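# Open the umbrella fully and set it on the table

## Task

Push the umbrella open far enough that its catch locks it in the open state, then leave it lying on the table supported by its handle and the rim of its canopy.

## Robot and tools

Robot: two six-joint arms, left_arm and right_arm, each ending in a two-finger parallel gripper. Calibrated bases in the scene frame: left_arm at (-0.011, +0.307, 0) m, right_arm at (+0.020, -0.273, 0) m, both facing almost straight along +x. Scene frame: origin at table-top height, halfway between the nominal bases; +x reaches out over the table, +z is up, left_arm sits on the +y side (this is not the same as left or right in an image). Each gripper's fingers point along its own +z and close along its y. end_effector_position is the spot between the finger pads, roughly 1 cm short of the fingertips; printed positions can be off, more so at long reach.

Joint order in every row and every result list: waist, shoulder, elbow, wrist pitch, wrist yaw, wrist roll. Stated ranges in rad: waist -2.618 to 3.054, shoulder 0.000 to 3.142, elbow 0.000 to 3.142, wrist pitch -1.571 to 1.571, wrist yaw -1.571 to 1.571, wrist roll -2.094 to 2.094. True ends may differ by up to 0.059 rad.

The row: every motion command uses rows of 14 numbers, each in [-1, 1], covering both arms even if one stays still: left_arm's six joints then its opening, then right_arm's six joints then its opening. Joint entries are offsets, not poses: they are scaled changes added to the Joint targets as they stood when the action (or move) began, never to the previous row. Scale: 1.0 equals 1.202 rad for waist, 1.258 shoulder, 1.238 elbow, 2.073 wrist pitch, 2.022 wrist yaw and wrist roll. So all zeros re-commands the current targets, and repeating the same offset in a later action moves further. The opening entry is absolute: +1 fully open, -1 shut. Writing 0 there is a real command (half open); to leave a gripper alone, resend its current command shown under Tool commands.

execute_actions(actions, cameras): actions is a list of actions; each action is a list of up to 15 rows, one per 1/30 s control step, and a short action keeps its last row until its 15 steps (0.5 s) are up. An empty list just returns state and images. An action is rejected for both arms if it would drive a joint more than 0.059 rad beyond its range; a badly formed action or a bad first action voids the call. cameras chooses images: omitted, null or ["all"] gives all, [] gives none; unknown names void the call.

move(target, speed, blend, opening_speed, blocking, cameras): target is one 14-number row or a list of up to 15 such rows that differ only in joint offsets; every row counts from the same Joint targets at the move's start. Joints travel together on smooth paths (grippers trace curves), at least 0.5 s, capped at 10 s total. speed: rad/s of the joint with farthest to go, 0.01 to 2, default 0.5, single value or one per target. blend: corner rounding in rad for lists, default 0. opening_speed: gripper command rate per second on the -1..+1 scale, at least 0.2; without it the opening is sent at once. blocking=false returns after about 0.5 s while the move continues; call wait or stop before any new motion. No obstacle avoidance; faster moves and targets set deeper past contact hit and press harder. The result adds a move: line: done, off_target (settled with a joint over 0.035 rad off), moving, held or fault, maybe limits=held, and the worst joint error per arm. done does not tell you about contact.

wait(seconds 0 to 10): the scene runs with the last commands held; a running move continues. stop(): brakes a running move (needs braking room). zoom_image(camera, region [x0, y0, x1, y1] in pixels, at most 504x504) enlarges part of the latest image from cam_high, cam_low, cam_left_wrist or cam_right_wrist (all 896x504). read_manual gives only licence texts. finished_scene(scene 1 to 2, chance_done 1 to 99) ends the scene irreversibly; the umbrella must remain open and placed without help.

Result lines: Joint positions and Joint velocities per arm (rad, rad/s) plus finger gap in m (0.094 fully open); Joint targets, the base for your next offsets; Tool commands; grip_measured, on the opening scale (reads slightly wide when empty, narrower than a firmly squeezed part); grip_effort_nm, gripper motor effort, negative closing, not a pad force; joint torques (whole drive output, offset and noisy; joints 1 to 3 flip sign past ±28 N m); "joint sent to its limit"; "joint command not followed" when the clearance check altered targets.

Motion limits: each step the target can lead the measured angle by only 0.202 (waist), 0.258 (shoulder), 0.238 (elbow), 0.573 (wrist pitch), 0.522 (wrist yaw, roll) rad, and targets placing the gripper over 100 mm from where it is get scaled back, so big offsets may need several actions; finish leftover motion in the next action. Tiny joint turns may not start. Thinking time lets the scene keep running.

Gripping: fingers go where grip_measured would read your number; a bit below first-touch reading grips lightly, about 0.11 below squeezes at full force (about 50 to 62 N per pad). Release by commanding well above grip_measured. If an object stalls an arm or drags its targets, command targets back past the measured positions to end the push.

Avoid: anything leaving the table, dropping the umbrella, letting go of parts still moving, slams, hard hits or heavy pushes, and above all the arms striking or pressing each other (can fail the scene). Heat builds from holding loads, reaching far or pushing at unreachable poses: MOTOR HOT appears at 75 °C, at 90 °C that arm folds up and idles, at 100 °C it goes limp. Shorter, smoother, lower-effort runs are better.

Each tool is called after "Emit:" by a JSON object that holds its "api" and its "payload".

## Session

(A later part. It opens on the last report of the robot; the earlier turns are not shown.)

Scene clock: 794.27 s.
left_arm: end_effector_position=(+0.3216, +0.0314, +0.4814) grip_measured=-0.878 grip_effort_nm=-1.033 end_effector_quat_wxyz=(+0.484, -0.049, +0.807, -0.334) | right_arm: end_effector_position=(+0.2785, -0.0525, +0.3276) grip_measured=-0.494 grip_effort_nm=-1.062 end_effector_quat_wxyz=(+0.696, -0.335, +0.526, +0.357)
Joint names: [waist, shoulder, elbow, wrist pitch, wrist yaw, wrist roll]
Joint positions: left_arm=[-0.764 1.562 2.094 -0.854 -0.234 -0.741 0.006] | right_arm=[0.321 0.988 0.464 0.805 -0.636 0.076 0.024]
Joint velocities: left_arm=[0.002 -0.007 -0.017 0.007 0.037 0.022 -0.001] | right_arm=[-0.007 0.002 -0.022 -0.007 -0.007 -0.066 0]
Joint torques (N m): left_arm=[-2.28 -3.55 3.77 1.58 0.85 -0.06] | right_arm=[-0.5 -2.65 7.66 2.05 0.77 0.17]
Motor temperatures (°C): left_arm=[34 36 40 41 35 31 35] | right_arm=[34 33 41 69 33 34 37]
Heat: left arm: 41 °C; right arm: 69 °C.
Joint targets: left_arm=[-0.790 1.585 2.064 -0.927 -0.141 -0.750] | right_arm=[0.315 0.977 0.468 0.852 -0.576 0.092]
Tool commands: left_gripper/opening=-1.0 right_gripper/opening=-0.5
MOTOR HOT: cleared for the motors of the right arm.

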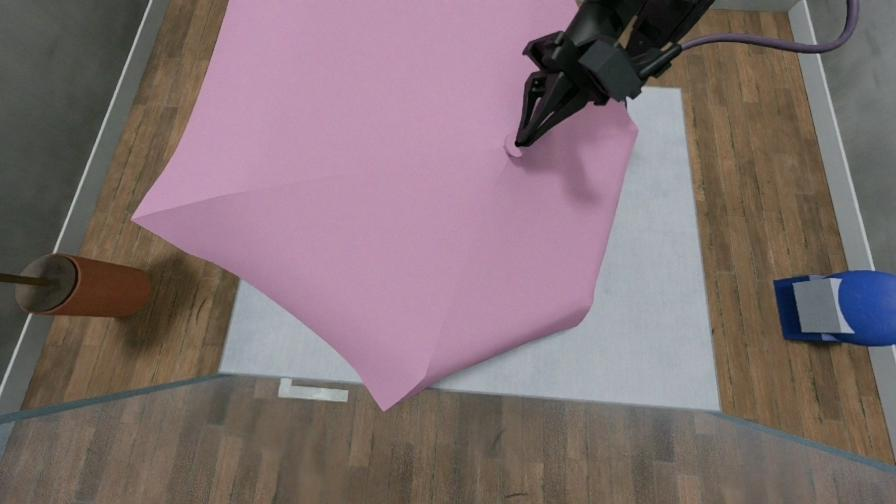

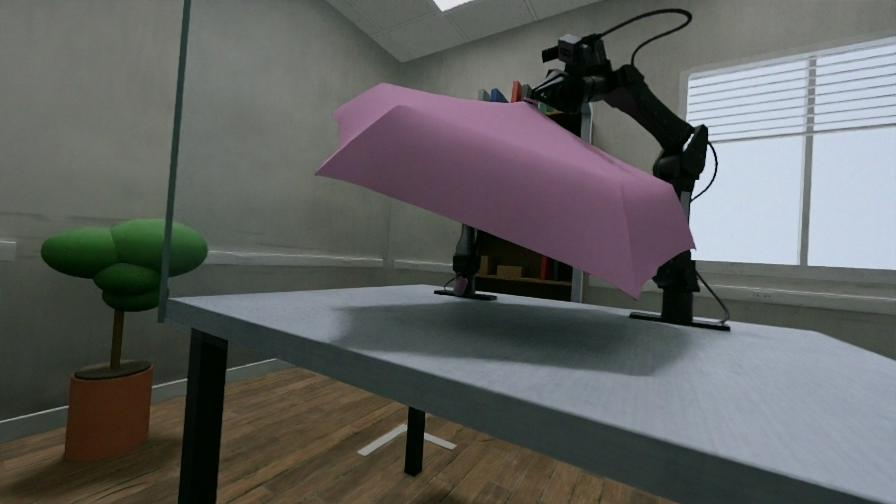

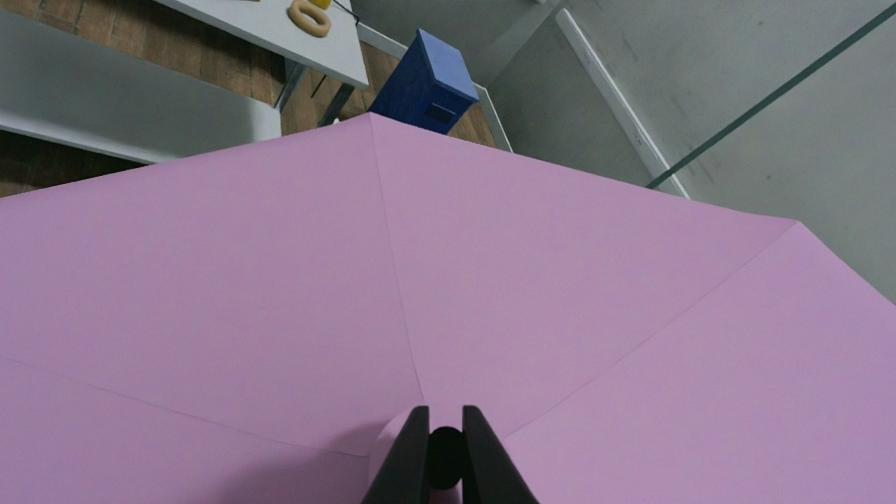

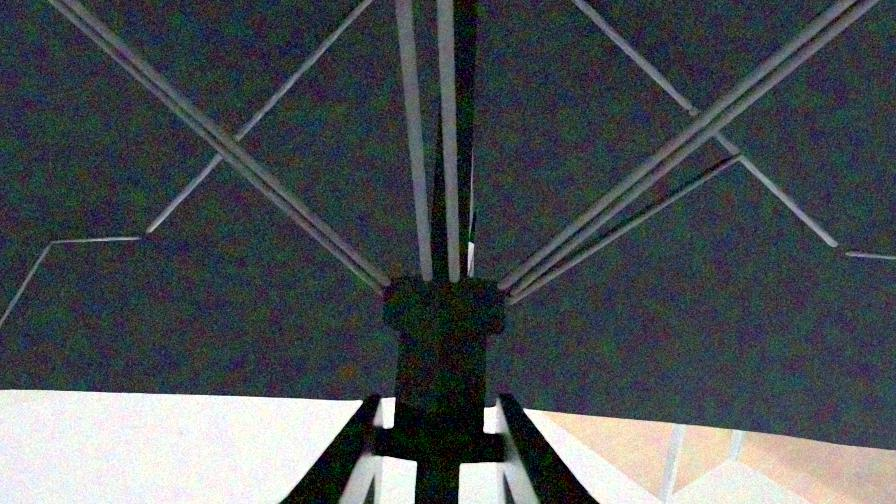

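Emit:
{"api": "move", "payload": {"target": [-0.025, 0, 0, -0.1129, 0.0885, 0, -1.0, 0.079, 0.1017, 0.1599, 0.2084, 0.0618, 0.0104, -0.5], "speed": 0.25, "cameras": ["cam_right_wrist"]}}

Scene clock: 846.10 s.
left_arm: end_effector_position=(+0.3026, +0.0295, +0.4940) grip_measured=-0.876 grip_effort_nm=-1.038 end_effector_quat_wxyz=(+0.473, -0.022, +0.804, -0.360) | right_arm: end_effector_position=(+0.2668, -0.0310, +0.3880) grip_measured=-0.496 grip_effort_nm=-1.067 end_effector_quat_wxyz=(+0.756, -0.337, +0.416, +0.377)
Joint names: [waist, shoulder, elbow, wrist pitch, wrist yaw, wrist roll]
Joint positions: left_arm=[-0.77 1.534 2.115 -0.881 -0.166 -0.729 0.006] | right_arm=[0.416 1.115 0.552 1.101 -0.589 0.103 0.024]
Joint velocities: left_arm=[-0.007 -0.007 0.002 0.007 0.051 -0.037 0] | right_arm=[0.017 0.017 -0.012 -0.007 0.007 0.022 0.001]
Joint torques (N m): left_arm=[-3.58 -1.69 2.63 -0.07 1.65 -0.15] | right_arm=[-0.61 -3.18 17.37 3.15 1.71 0.13]
Motor temperatures (°C): left_arm=[34 35 39 41 35 31 35] | right_arm=[34 33 42 63 34 34 37]
Heat: left arm: 41 °C; right arm: 63 °C.
Joint targets: left_arm=[-0.812 1.577 2.071 -1.118 0.007 -0.747] | right_arm=[0.410 1.105 0.666 1.283 -0.451 0.113]
move: off_target (left_arm, right_arm); left_arm: the wrist pitch is farthest, 0.280 rad from its target; right_arm: the wrist pitch is farthest, 0.183 rad from its target
Images, in order (width x height): cam_right_wrist 896x504.

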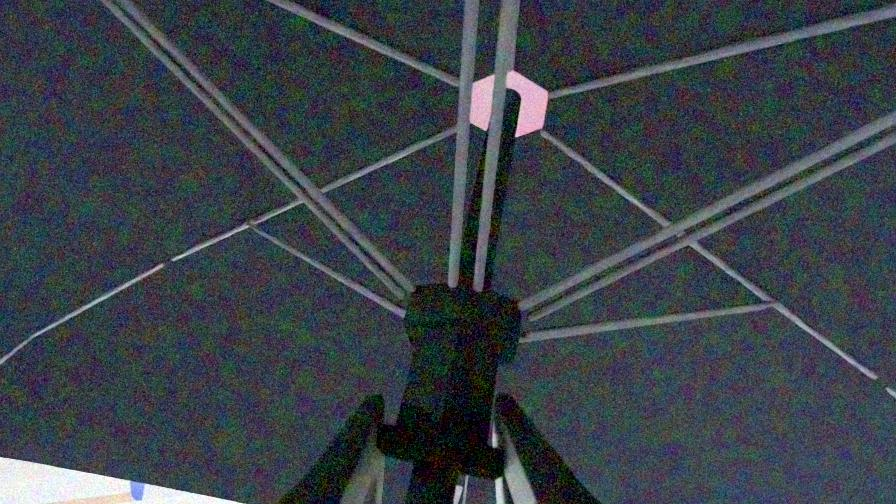

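Emit:
{"api": "move", "payload": {"target": [0.035, -0.02, 0.02, 0.105, -0.08, 0, -1.0, 0.005, 0.008, -0.085, -0.08, -0.06, 0, -0.5], "speed": 0.2, "cameras": []}}

Scene clock: 850.20 s.
left_arm: end_effector_position=(+0.3045, +0.0310, +0.4963) grip_measured=-0.876 grip_effort_nm=-1.033 end_effector_quat_wxyz=(+0.479, -0.027, +0.800, -0.359) | right_arm: end_effector_position=(+0.2677, -0.0299, +0.3852) grip_measured=-0.496 grip_effort_nm=-1.067 end_effector_quat_wxyz=(+0.751, -0.338, +0.421, +0.379)
Joint names: [waist, shoulder, elbow, wrist pitch, wrist yaw, wrist roll]
Joint positions: left_arm=[-0.77 1.534 2.115 -0.872 -0.18 -0.731 0.006] | right_arm=[0.416 1.116 0.552 1.089 -0.592 0.104 0.024]
Joint velocities: left_arm=[-0.007 -0.017 -0.007 0.007 -0.007 0.007 0] | right_arm=[-0.022 -0.007 0.017 0.037 0.066 -0.051 0]
Joint torques (N m): left_arm=[0.05 -3.49 4.51 2.05 0.19 -0.15] | right_arm=[0.05 -2.48 7.75 1.7 0.39 0.1]
Motor temperatures (°C): left_arm=[34 35 39 41 35 31 35] | right_arm=[34 33 42 65 34 34 37]
Heat: left arm: 41 °C; right arm: 65 °C.
Joint targets: left_arm=[-0.770 1.552 2.096 -0.900 -0.155 -0.747] | right_arm=[0.416 1.115 0.560 1.117 -0.572 0.114]
move: done
No camera images: "cameras" was empty.

Emit:
{"api": "move", "payload": {"target": [0, -0.015, 0.015, 0.014, -0.012, 0, -1.0, 0.0, 0.0, -0.014, -0.018, -0.012, 0, -0.5], "speed": 0.2, "cameras": ["cam_right_wrist", "cam_high"]}}

Scene clock: 852.67 s.
left_arm: end_effector_position=(+0.3049, +0.0319, +0.4956) grip_measured=-0.876 grip_effort_nm=-1.038 end_effector_quat_wxyz=(+0.479, -0.029, +0.801, -0.357) | right_arm: end_effector_position=(+0.2678, -0.0293, +0.3838) grip_measured=-0.496 grip_effort_nm=-1.062 end_effector_quat_wxyz=(+0.749, -0.340, +0.423, +0.380)
Joint names: [waist, shoulder, elbow, wrist pitch, wrist yaw, wrist roll]
Joint positions: left_arm=[-0.77 1.534 2.115 -0.875 -0.184 -0.732 0.006] | right_arm=[0.416 1.115 0.552 1.082 -0.596 0.104 0.024]
Joint velocities: left_arm=[-0.007 0.012 -0.002 -0.022 0.081 -0.037 -0.001] | right_arm=[-0.007 -0.022 -0.002 0.037 -0.051 0.007 0]
Joint torques (N m): left_arm=[0.05 -4.83 5.94 2.39 0 -0.13] | right_arm=[-0.01 -2.52 6.32 1.42 0.17 0.11]
Motor temperatures (°C): left_arm=[34 35 39 41 35 31 35] | right_arm=[34 33 42 64 34 34 37]
Heat: left arm: 41 °C; right arm: 64 °C.
Joint targets: left_arm=[-0.770 1.533 2.115 -0.871 -0.179 -0.747] | right_arm=[0.416 1.115 0.543 1.080 -0.596 0.114]
move: done
Images, in order (width x height): cam_high 896x504, cam_right_wrist 896x504.

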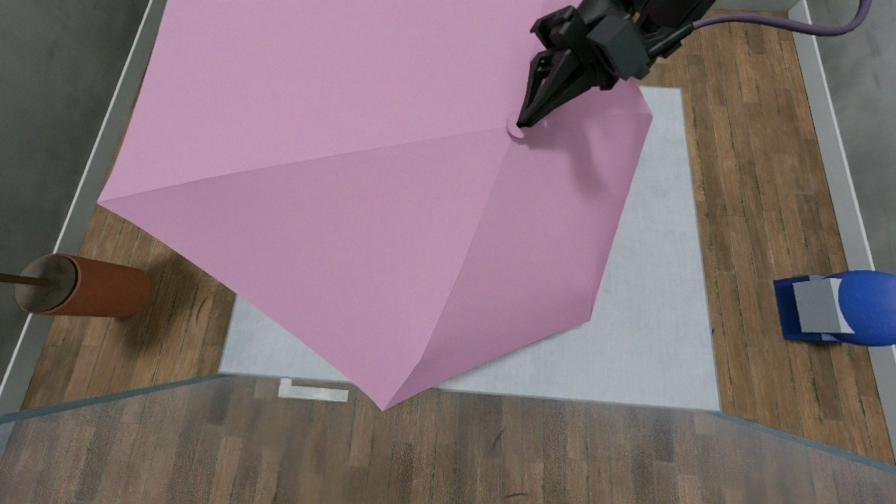

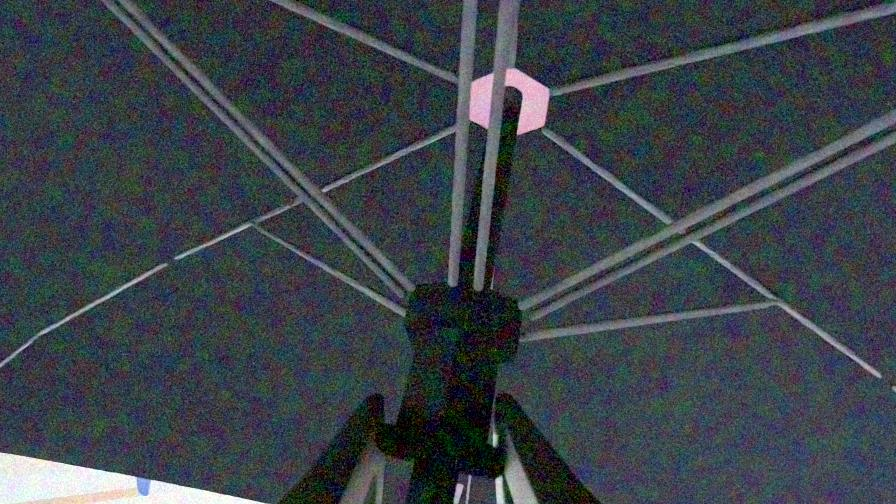

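Emit:
{"api": "move", "payload": {"target": [0, 0, 0, 0, 0, 0, -1.0, 0, 0, 0, 0, 0, 0, -0.38], "opening_speed": 0.2, "cameras": ["cam_right_wrist"]}}

Scene clock: 862.40 s.
left_arm: end_effector_position=(+0.3036, +0.0326, +0.4909) grip_measured=-0.876 grip_effort_nm=-1.038 end_effector_quat_wxyz=(+0.473, -0.028, +0.807, -0.352) | right_arm: end_effector_position=(+0.2664, -0.0281, +0.3826) grip_measured=-0.382 grip_effort_nm=0.071 end_effector_quat_wxyz=(+0.746, -0.344, +0.423, +0.382)
Joint names: [waist, shoulder, elbow, wrist pitch, wrist yaw, wrist roll]
Joint positions: left_arm=[-0.77 1.534 2.115 -0.895 -0.182 -0.732 0.006] | right_arm=[0.416 1.115 0.552 1.079 -0.607 0.104 0.029]
Joint velocities: left_arm=[0.007 -0.002 0.002 -0.051 -0.007 -0.051 0.001] | right_arm=[0.012 -0.002 -0.012 -0.007 -0.022 0.037 0]
Joint torques (N m): left_arm=[0.06 -4.83 5.94 2.59 -0.03 -0.13] | right_arm=[-0.02 -2.5 6.34 1.45 0.31 0.12]
Motor temperatures (°C): left_arm=[34 36 40 43 35 31 35] | right_arm=[34 33 41 61 34 34 37]
Heat: left arm: 43 °C; right arm: 61 °C.
Joint targets: left_arm=[-0.770 1.533 2.115 -0.871 -0.179 -0.747] | right_arm=[0.416 1.115 0.543 1.080 -0.596 0.114]
move: done
Images, in order (width x height): cam_right_wrist 896x504.

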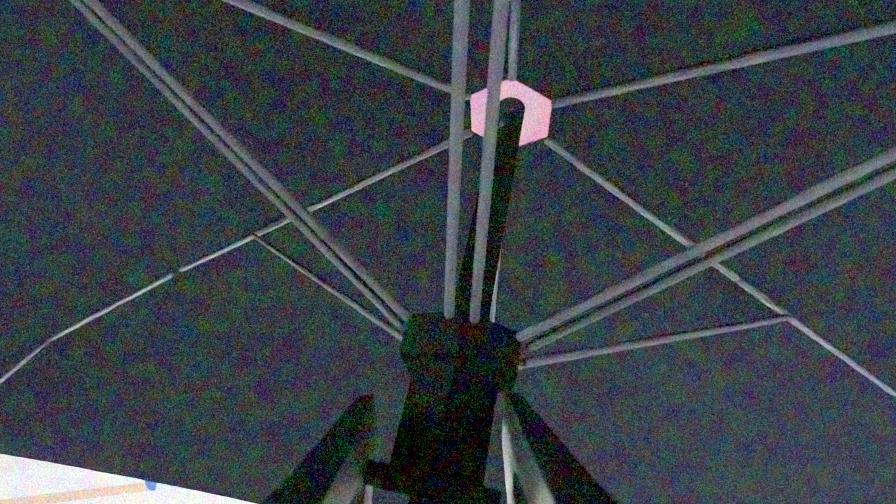

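Emit:
{"api": "move", "payload": {"target": [0, 0, 0, 0, 0, 0, -1.0, 0, 0, 0, 0, 0, 0, 0.2], "opening_speed": 0.5, "cameras": ["cam_right_wrist", "cam_low"]}}

Scene clock: 866.83 s.
left_arm: end_effector_position=(+0.3020, +0.0335, +0.4853) grip_measured=-0.876 grip_effort_nm=-1.038 end_effector_quat_wxyz=(+0.466, -0.026, +0.814, -0.345) | right_arm: end_effector_position=(+0.2664, -0.0281, +0.3826) grip_measured=+0.198 grip_effort_nm=0.085 end_effector_quat_wxyz=(+0.746, -0.344, +0.423, +0.382)
Joint names: [waist, shoulder, elbow, wrist pitch, wrist yaw, wrist roll]
Joint positions: left_arm=[-0.77 1.534 2.115 -0.919 -0.179 -0.732 0.006] | right_arm=[0.416 1.115 0.552 1.079 -0.607 0.104 0.056]
Joint velocities: left_arm=[-0.002 0.002 -0.012 -0.022 -0.022 0.022 0.001] | right_arm=[-0.022 0.012 -0.007 0.007 -0.022 0.022 0]
Joint torques (N m): left_arm=[0.05 -4.82 5.91 2.84 -0.06 -0.12] | right_arm=[-0.02 -2.51 6.31 1.44 0.29 0.11]
Motor temperatures (°C): left_arm=[34 36 40 44 34 31 35] | right_arm=[34 33 41 60 34 34 37]
Heat: left arm: 44 °C; right arm: 60 °C.
Joint targets: left_arm=[-0.770 1.533 2.115 -0.871 -0.179 -0.747] | right_arm=[0.416 1.115 0.543 1.080 -0.596 0.113]
move: off_target (left_arm); left_arm: the wrist pitch is farthest, 0.048 rad from its target
Images, in order (width x height): cam_low 896x504, cam_right_wrist 896x504.

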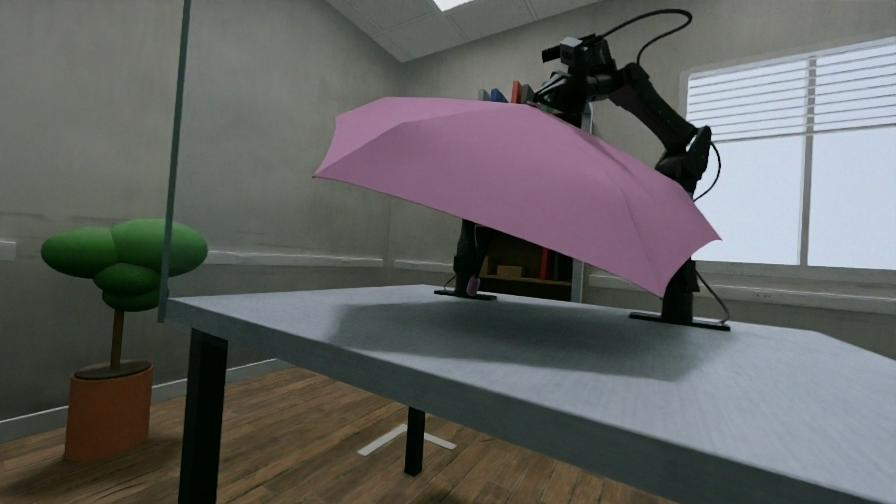

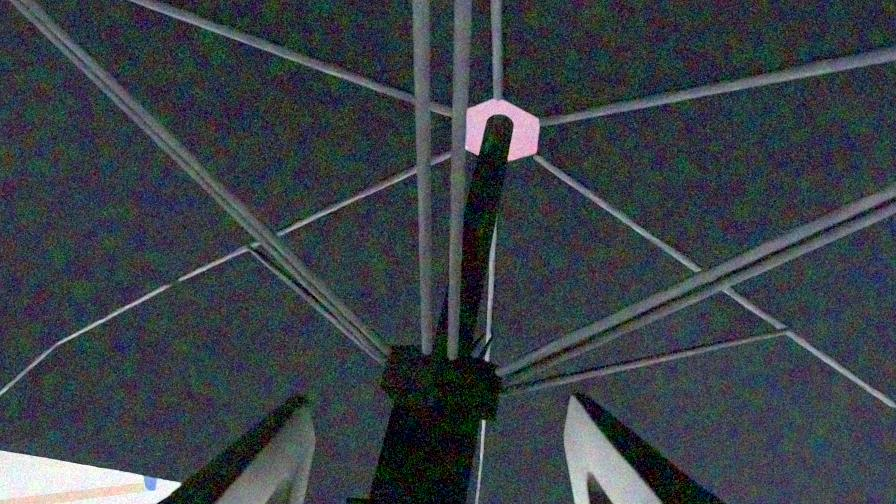

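Emit:
{"api": "move", "payload": {"target": [[0, 0, 0, 0, 0, 0, -1.0, -0.134, -0.0946, -0.1204, 0.0511, -0.0732, 0.049, 0.2], [0, 0, 0, 0, 0, 0, -1.0, -0.3307, -0.1288, -0.2355, 0.178, -0.1657, 0.1568, 0.2]], "speed": 0.25, "blend": 0.05, "cameras": ["cam_right_wrist", "cam_high"]}}

Scene clock: 909.07 s.
left_arm: end_effector_position=(+0.3019, +0.0335, +0.4852) grip_measured=-0.876 grip_effort_nm=-1.038 end_effector_quat_wxyz=(+0.466, -0.026, +0.814, -0.345) | right_arm: end_effector_position=(+0.2339, -0.1096, +0.3443) grip_measured=+0.198 grip_effort_nm=0.081 end_effector_quat_wxyz=(+0.747, -0.344, +0.423, +0.381)
Joint names: [waist, shoulder, elbow, wrist pitch, wrist yaw, wrist roll]
Joint positions: left_arm=[-0.77 1.534 2.115 -0.92 -0.179 -0.732 0.006] | right_arm=[0.024 0.966 0.27 1.436 -0.927 0.419 0.056]
Joint velocities: left_arm=[-0.007 0.002 -0.007 0.007 0.007 0.022 0.001] | right_arm=[0.012 0.007 -0.007 0.051 -0.051 0.022 -0.001]
Joint torques (N m): left_arm=[0.06 -4.82 5.93 2.83 -0.05 -0.12] | right_arm=[-0.5 -1.89 4.94 1.17 0.29 0.13]
Motor temperatures (°C): left_arm=[34 36 40 49 33 31 35] | right_arm=[34 33 40 55 33 34 36]
Heat: left arm: 49 °C; right arm: 55 °C.
Joint targets: left_arm=[-0.770 1.533 2.115 -0.871 -0.179 -0.747] | right_arm=[0.019 0.953 0.252 1.449 -0.931 0.431]
move: off_target (left_arm); left_arm: the wrist pitch is farthest, 0.049 rad from its target
Images, in order (width x height): cam_high 896x504, cam_right_wrist 896x504.

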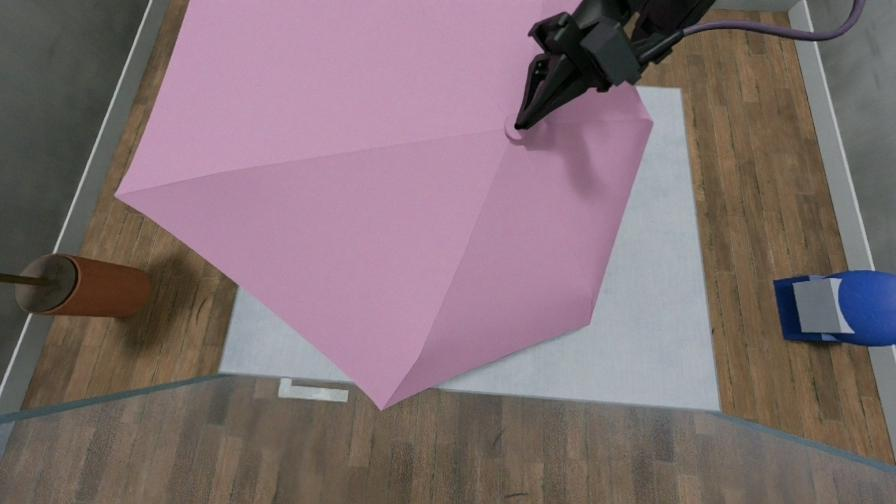

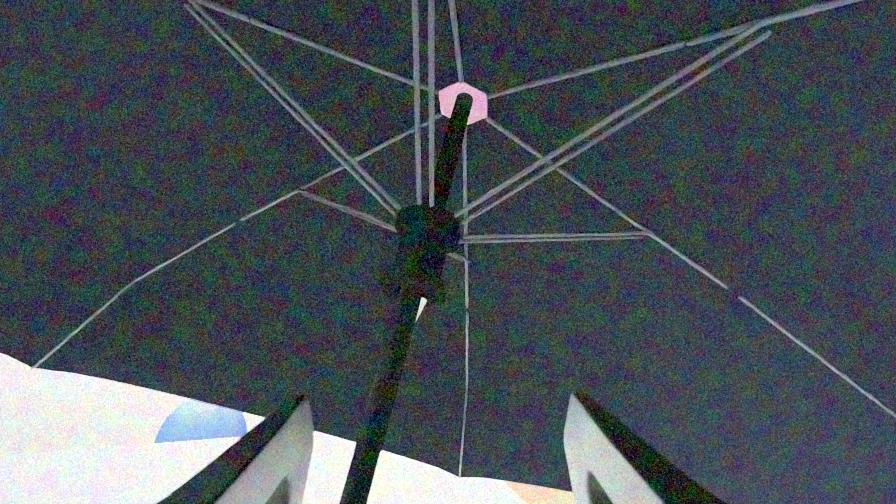

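Emit:
{"api": "execute_actions", "payload": {"actions": [], "cameras": ["cam_high", "cam_low"]}}

Scene clock: 921.00 s.
left_arm: end_effector_position=(+0.3019, +0.0335, +0.4852) grip_measured=-0.876 grip_effort_nm=-1.043 end_effector_quat_wxyz=(+0.466, -0.026, +0.814, -0.345) | right_arm: end_effector_position=(+0.2337, -0.1095, +0.3444) grip_measured=+0.198 grip_effort_nm=0.085 end_effector_quat_wxyz=(+0.746, -0.345, +0.423, +0.381)
Joint names: [waist, shoulder, elbow, wrist pitch, wrist yaw, wrist roll]
Joint positions: left_arm=[-0.77 1.534 2.115 -0.92 -0.179 -0.732 0.006] | right_arm=[0.024 0.966 0.27 1.437 -0.927 0.42 0.056]
Joint velocities: left_arm=[-0.022 0.007 -0.007 0.095 0.037 0.007 -0.001] | right_arm=[0.002 0.007 0.007 0.022 -0.037 0.066 0.001]
Joint torques (N m): left_arm=[0.06 -4.82 5.93 2.83 -0.05 -0.12] | right_arm=[-0.5 -1.91 4.94 1.17 0.3 0.13]
Motor temperatures (°C): left_arm=[34 36 40 50 33 31 35] | right_arm=[34 33 39 54 33 34 36]
Heat: left arm: 50 °C; right arm: 54 °C.
Joint targets: left_arm=[-0.770 1.533 2.115 -0.871 -0.179 -0.747] | right_arm=[0.019 0.953 0.252 1.450 -0.931 0.431]
Tool commands: left_gripper/opening=-1.0 right_gripper/opening=+0.2
Images, in order (width x height): cam_high 896x504, cam_low 896x504.

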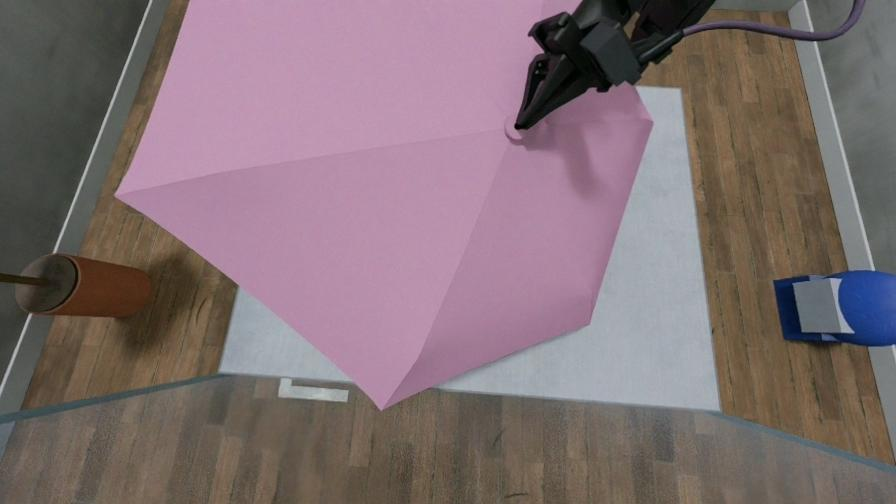

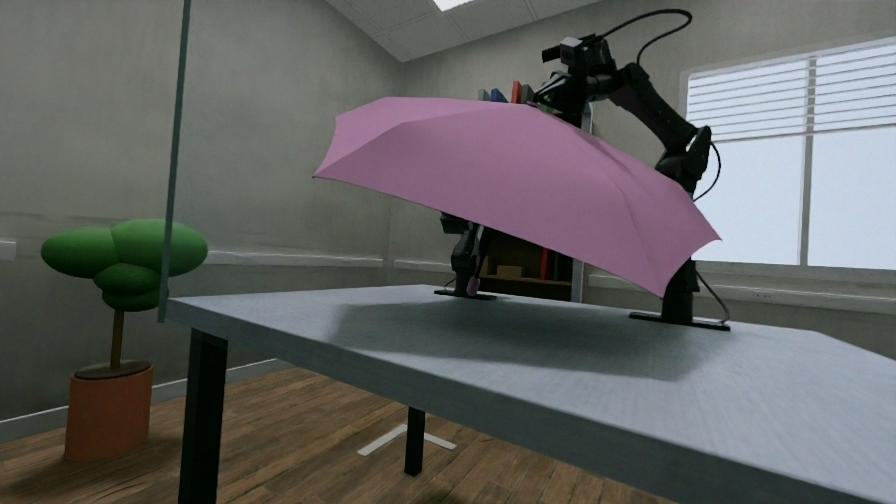

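Emit:
{"api": "move", "payload": {"target": [[0,0,0,0,0,0,-1,-0.598,0,0,-0.241,0.2226,-0.099,0.2],[0,0,0,0,0,0,-1,-0.931,-0.40,0,-0.651,0.4604,-0.213,0.2]], "blend": 0.15, "speed": 0.8}}

Scene clock: 1003.30 s.
left_arm: end_effector_position=(+0.3019, +0.0335, +0.4852) grip_measured=-0.876 grip_effort_nm=-1.043 end_effector_quat_wxyz=(+0.466, -0.026, +0.814, -0.345) | right_arm: end_effector_position=(+0.1694, -0.5141, +0.2293) grip_measured=+0.198 grip_effort_nm=0.071 end_effector_quat_wxyz=(+0.596, +0.361, +0.639, -0.327)
Joint names: [waist, shoulder, elbow, wrist pitch, wrist yaw, wrist roll]
Joint positions: left_arm=[-0.77 1.534 2.115 -0.92 -0.179 -0.732 0.006] | right_arm=[-1.095 0.462 0.27 0.115 -0.013 0.011 0.056]
Joint velocities: left_arm=[0.002 -0.012 -0.007 -0.022 0.037 -0.022 0] | right_arm=[-0.007 -0.002 0.002 -0.037 0.007 -0.007 0]
Joint torques (N m): left_arm=[0.06 -4.82 5.91 2.84 -0.06 -0.12] | right_arm=[-0.5 -0.21 6.26 1.76 0.12 -0.09]
Motor temperatures (°C): left_arm=[34 36 40 55 33 31 35] | right_arm=[34 33 38 48 33 34 35]
Heat: left arm: 55 °C; right arm: 48 °C.
Joint targets: left_arm=[-0.770 1.533 2.115 -0.871 -0.179 -0.747] | right_arm=[-1.100 0.450 0.252 0.100 -0.001 0.000]
move: off_target (left_arm); left_arm: the wrist pitch is farthest, 0.049 rad from its target

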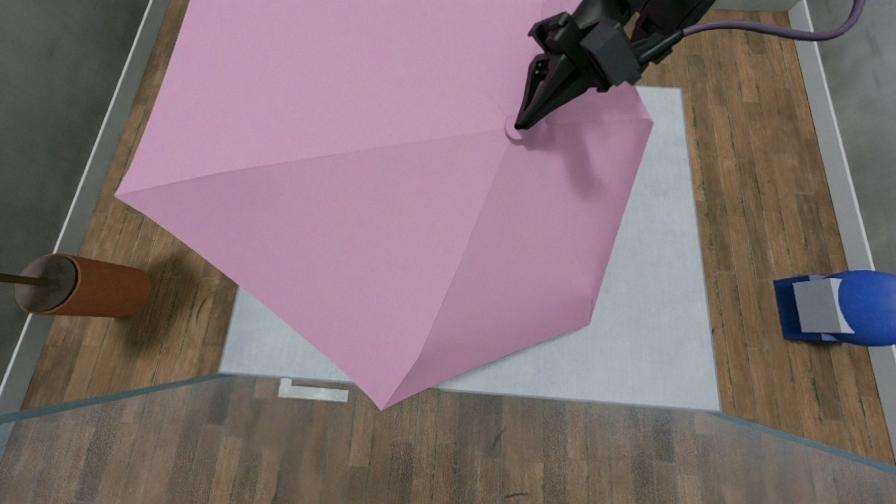

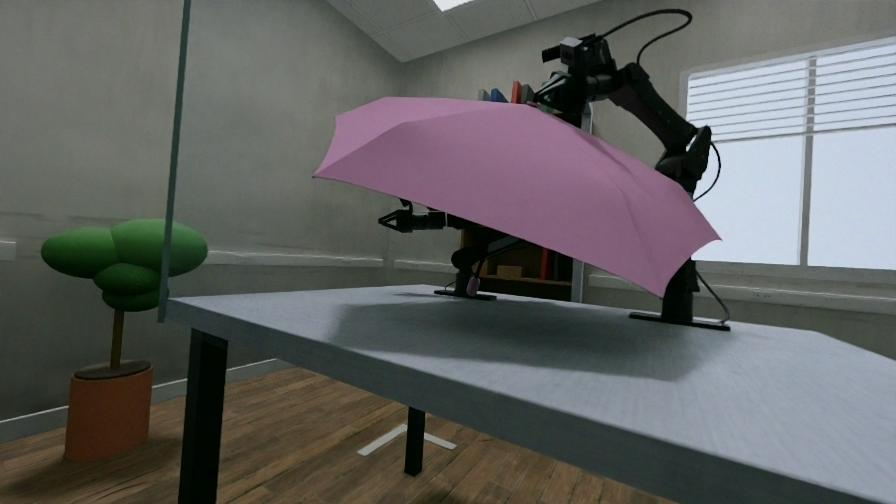

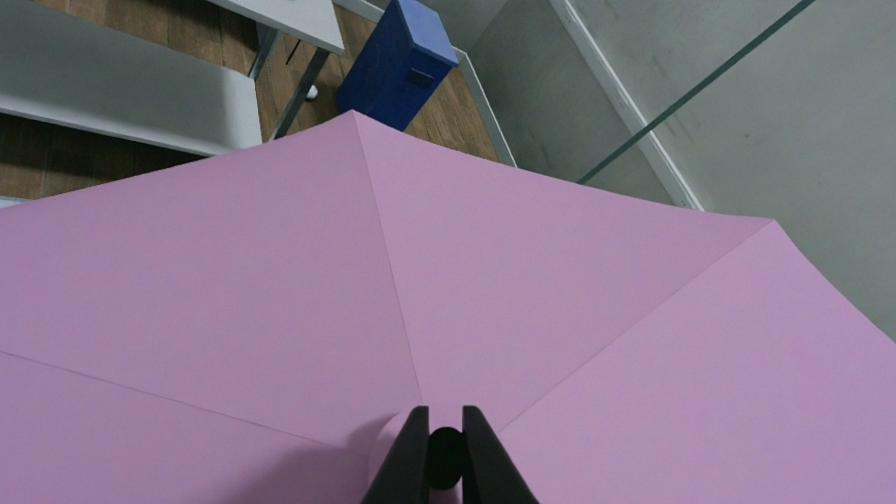

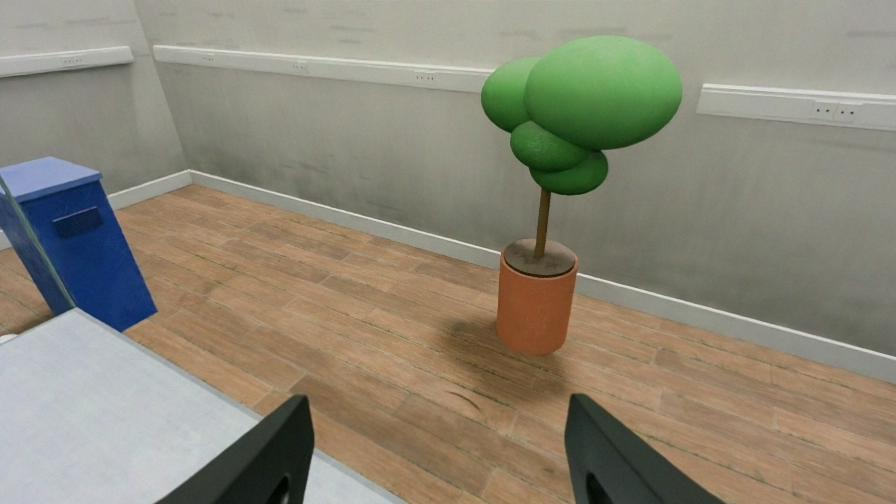

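Emit:
{"api": "move", "payload": {"target": [0.1102,-0.1486,-0.5108,0.3309,0.1813,0.0,-1,0,0,0,0,0,0,0.2], "speed": 0.3, "cameras": ["cam_high","cam_low"]}}

Scene clock: 1018.73 s.
left_arm: end_effector_position=(+0.3231, +0.0029, +0.4320) grip_measured=-0.876 grip_effort_nm=-1.038 end_effector_quat_wxyz=(+0.458, +0.035, +0.751, -0.474) | right_arm: end_effector_position=(+0.1693, -0.5142, +0.2290) grip_measured=+0.198 grip_effort_nm=0.076 end_effector_quat_wxyz=(+0.595, +0.361, +0.639, -0.327)
Joint names: [waist, shoulder, elbow, wrist pitch, wrist yaw, wrist roll]
Joint positions: left_arm=[-0.644 1.381 1.492 -0.245 0.178 -0.732 0.006] | right_arm=[-1.095 0.462 0.27 0.114 -0.013 0.011 0.056]
Joint velocities: left_arm=[0.007 -0.007 0.002 0.037 -0.007 -0.007 0.001] | right_arm=[-0.002 -0.002 -0.007 0.051 -0.037 0.007 -0.001]
Joint torques (N m): left_arm=[0.57 -7.45 6.89 2.99 0.1 -0.11] | right_arm=[-0.5 -0.23 6.24 1.77 0.14 -0.09]
Motor temperatures (°C): left_arm=[34 36 40 56 33 31 35] | right_arm=[34 33 38 49 33 34 35]
Heat: left arm: 56 °C; right arm: 49 °C.
Joint targets: left_arm=[-0.638 1.346 1.483 -0.185 0.188 -0.747] | right_arm=[-1.100 0.450 0.252 0.100 -0.001 0.000]
move: off_target (left_arm); left_arm: the wrist pitch is farthest, 0.060 rad from its target
Images, in order (width x height): cam_high 896x504, cam_low 896x504.

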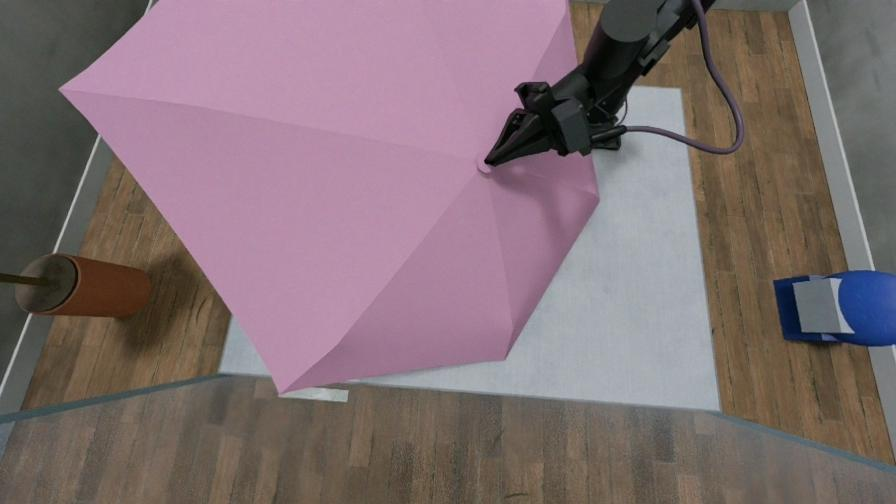

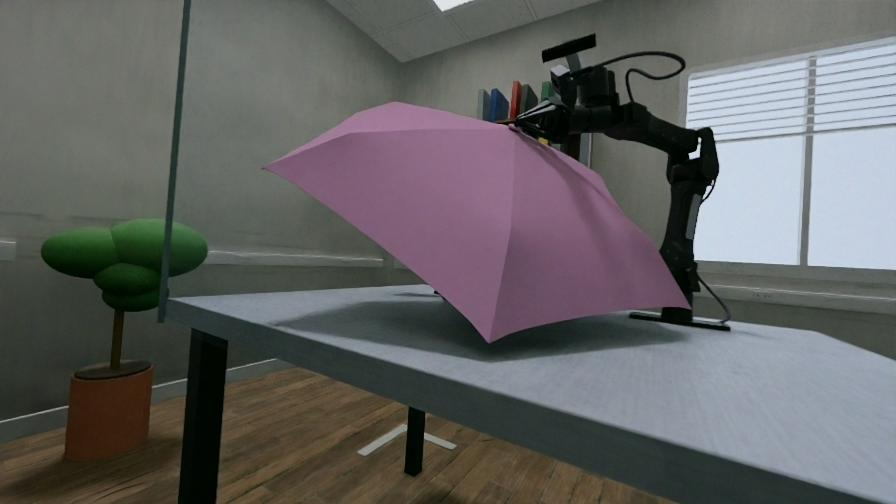

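Emit:
{"api": "move", "payload": {"target": [0.0474,-0.0179,-0.0856,0.0651,0.0608,0.0099,-1,0,0,0,0,0,0,0.2], "speed": 0.15, "cameras": ["cam_high","cam_low"]}}

Scene clock: 1032.93 s.
left_arm: end_effector_position=(+0.3252, +0.0074, +0.4266) grip_measured=-0.876 grip_effort_nm=-1.033 end_effector_quat_wxyz=(+0.461, +0.062, +0.728, -0.503) | right_arm: end_effector_position=(+0.1692, -0.5142, +0.2289) grip_measured=+0.198 grip_effort_nm=0.066 end_effector_quat_wxyz=(+0.595, +0.361, +0.639, -0.327)
Joint names: [waist, shoulder, elbow, wrist pitch, wrist yaw, wrist roll]
Joint positions: left_arm=[-0.587 1.357 1.387 -0.102 0.299 -0.722 0.006] | right_arm=[-1.095 0.462 0.27 0.114 -0.012 0.01 0.056]
Joint velocities: left_arm=[-0.007 -0.007 0.007 -0.007 0.007 0.037 0.001] | right_arm=[0.012 -0.012 -0.002 -0.037 -0.022 0.007 -0.001]
Joint torques (N m): left_arm=[0.54 -7.3 6.93 2.88 0.11 0] | right_arm=[-0.5 -0.24 6.28 1.79 0.15 -0.1]
Motor temperatures (°C): left_arm=[34 36 40 56 33 31 35] | right_arm=[34 33 38 50 33 34 35]
Heat: left arm: 56 °C; right arm: 50 °C.
Joint targets: left_arm=[-0.581 1.324 1.376 -0.050 0.310 -0.727] | right_arm=[-1.100 0.450 0.252 0.100 0.000 0.000]
move: off_target (left_arm); left_arm: the wrist pitch is farthest, 0.052 rad from its target
Images, in order (width x height): cam_high 896x504, cam_low 896x504.

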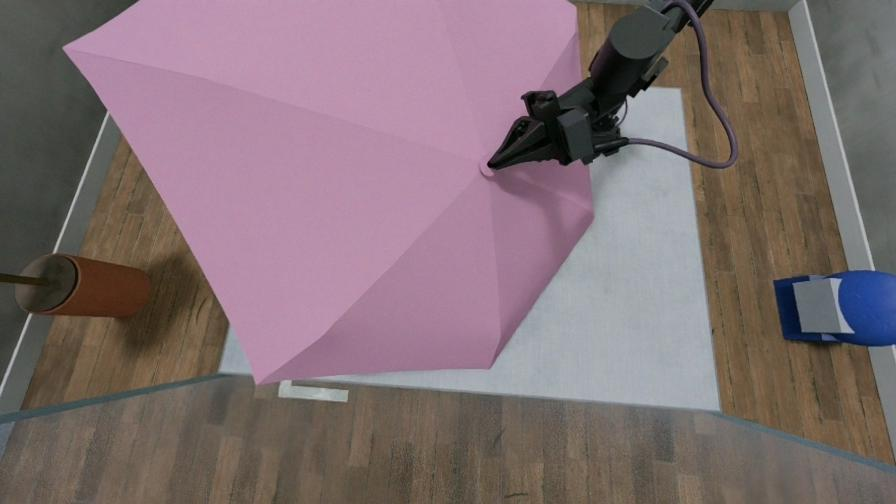

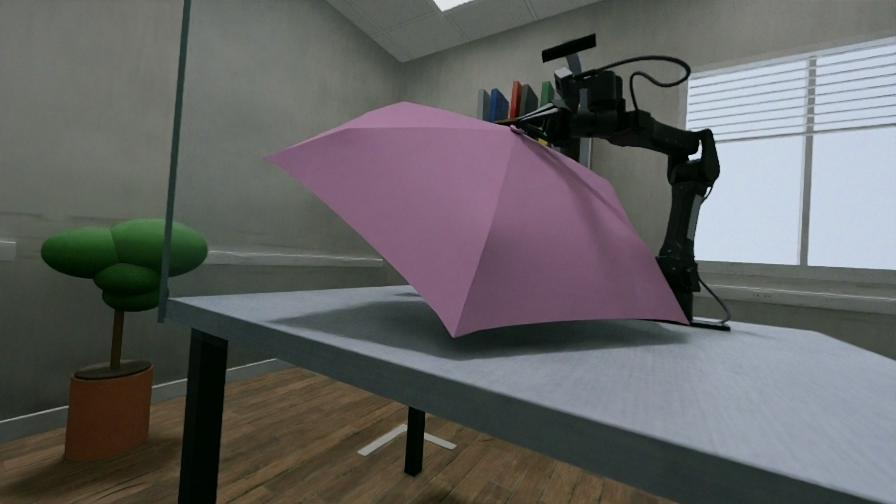

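Emit:
{"api": "move", "payload": {"target": [-0.029,-0.0382,-0.0921,0.0328,-0.0166,-0.0015,-1,0,0,0,0,0,0,0.2], "speed": 0.08, "cameras": ["cam_high","cam_low"]}}

Scene clock: 1048.17 s.
left_arm: end_effector_position=(+0.3142, +0.0081, +0.4136) grip_measured=-0.876 grip_effort_nm=-1.033 end_effector_quat_wxyz=(+0.468, +0.064, +0.722, -0.506) | right_arm: end_effector_position=(+0.1692, -0.5142, +0.2289) grip_measured=+0.198 grip_effort_nm=0.081 end_effector_quat_wxyz=(+0.595, +0.361, +0.639, -0.327)
Joint names: [waist, shoulder, elbow, wrist pitch, wrist yaw, wrist roll]
Joint positions: left_arm=[-0.607 1.305 1.276 -0.022 0.28 -0.723 0.006] | right_arm=[-1.095 0.462 0.27 0.114 -0.012 0.01 0.056]
Joint velocities: left_arm=[-0.007 0.002 -0.007 0.037 0.037 -0.022 0.001] | right_arm=[0.012 -0.017 -0.007 0.051 -0.037 -0.022 0.001]
Joint torques (N m): left_arm=[-0.72 -6.67 6.83 2.75 -0.02 -0.03] | right_arm=[-0.57 -0.23 6.23 1.78 0.12 -0.08]
Motor temperatures (°C): left_arm=[34 36 40 58 32 31 35] | right_arm=[34 33 37 50 33 34 35]
Heat: left arm: 58 °C; right arm: 50 °C.
Joint targets: left_arm=[-0.616 1.276 1.263 0.018 0.277 -0.730] | right_arm=[-1.100 0.450 0.252 0.100 0.000 0.000]
move: off_target (left_arm); left_arm: the wrist pitch is farthest, 0.040 rad from its target
Images, in order (width x height): cam_high 896x504, cam_low 896x504.

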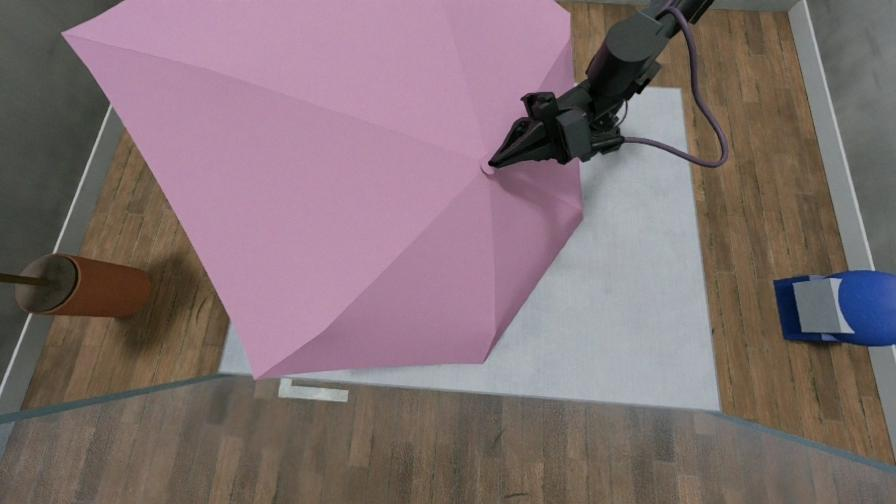

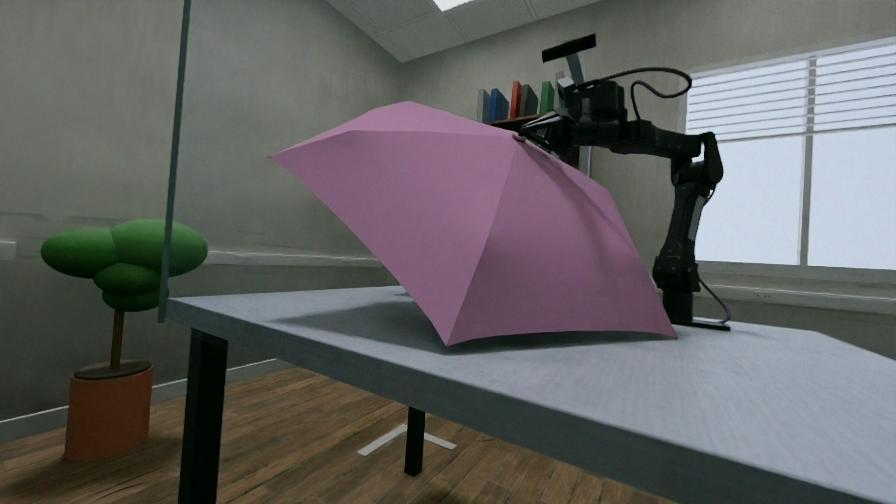

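Emit:
{"api": "move", "payload": {"target": [0,-0.0042,-0.0315,0.0154,0,0,-1,0,0,0,0,0,0,0.2], "speed": 0.05, "cameras": ["cam_high","cam_low"]}}

Scene clock: 1057.30 s.
left_arm: end_effector_position=(+0.3134, +0.0084, +0.4129) grip_measured=-0.876 grip_effort_nm=-1.043 end_effector_quat_wxyz=(+0.475, +0.065, +0.713, -0.511) | right_arm: end_effector_position=(+0.1692, -0.5142, +0.2289) grip_measured=+0.198 grip_effort_nm=0.066 end_effector_quat_wxyz=(+0.595, +0.361, +0.639, -0.327)
Joint names: [waist, shoulder, elbow, wrist pitch, wrist yaw, wrist roll]
Joint positions: left_arm=[-0.608 1.296 1.241 0.028 0.278 -0.724 0.006] | right_arm=[-1.095 0.462 0.27 0.114 -0.012 0.01 0.056]
Joint velocities: left_arm=[-0.007 -0.007 0.007 0.007 -0.007 0.037 -0.001] | right_arm=[0.002 -0.002 -0.007 0.081 0.037 -0.022 0]
Joint torques (N m): left_arm=[-0.61 -6.3 6.48 2.56 -0.02 -0.02] | right_arm=[-0.51 -0.23 6.27 1.76 0.13 -0.09]
Motor temperatures (°C): left_arm=[34 36 41 58 32 31 35] | right_arm=[34 33 37 50 33 34 35]
Heat: left arm: 58 °C; right arm: 50 °C.
Joint targets: left_arm=[-0.616 1.271 1.223 0.050 0.277 -0.730] | right_arm=[-1.100 0.450 0.252 0.100 0.000 0.000]
move: done
Images, in order (width x height): cam_high 896x504, cam_low 896x504.

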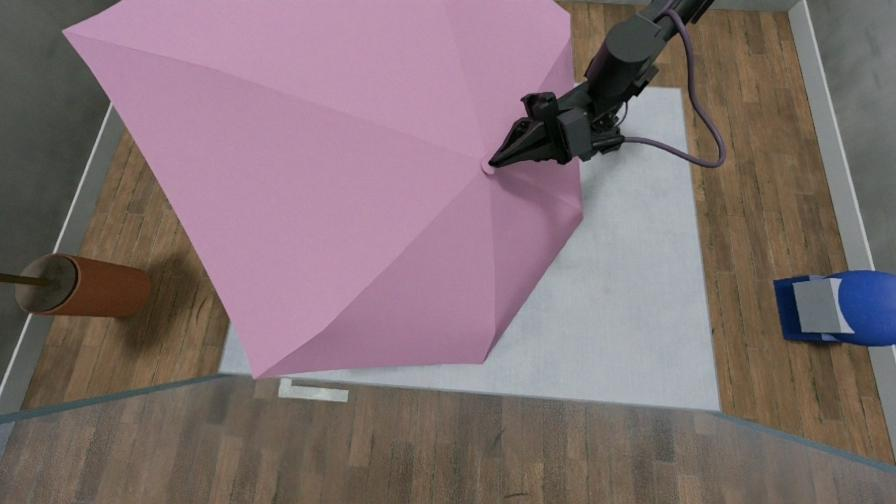

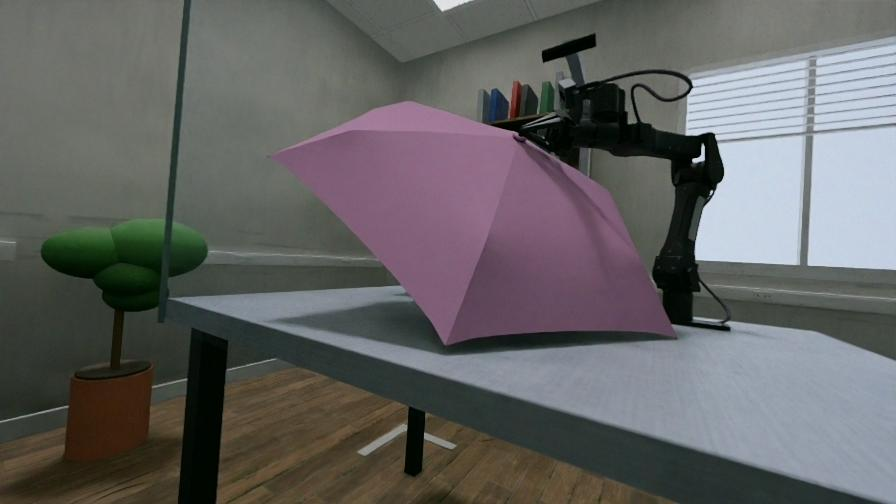

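Emit:
{"api": "zoom_image", "payload": {"camera": "cam_low", "region": [380, 270, 740, 380]}}

Scaled by 1.400 from the camera's 896x504 image, which has a finer 1280x720 frame.

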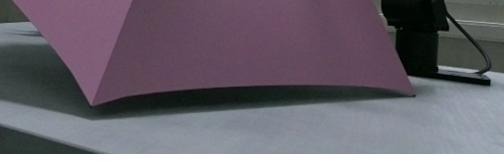

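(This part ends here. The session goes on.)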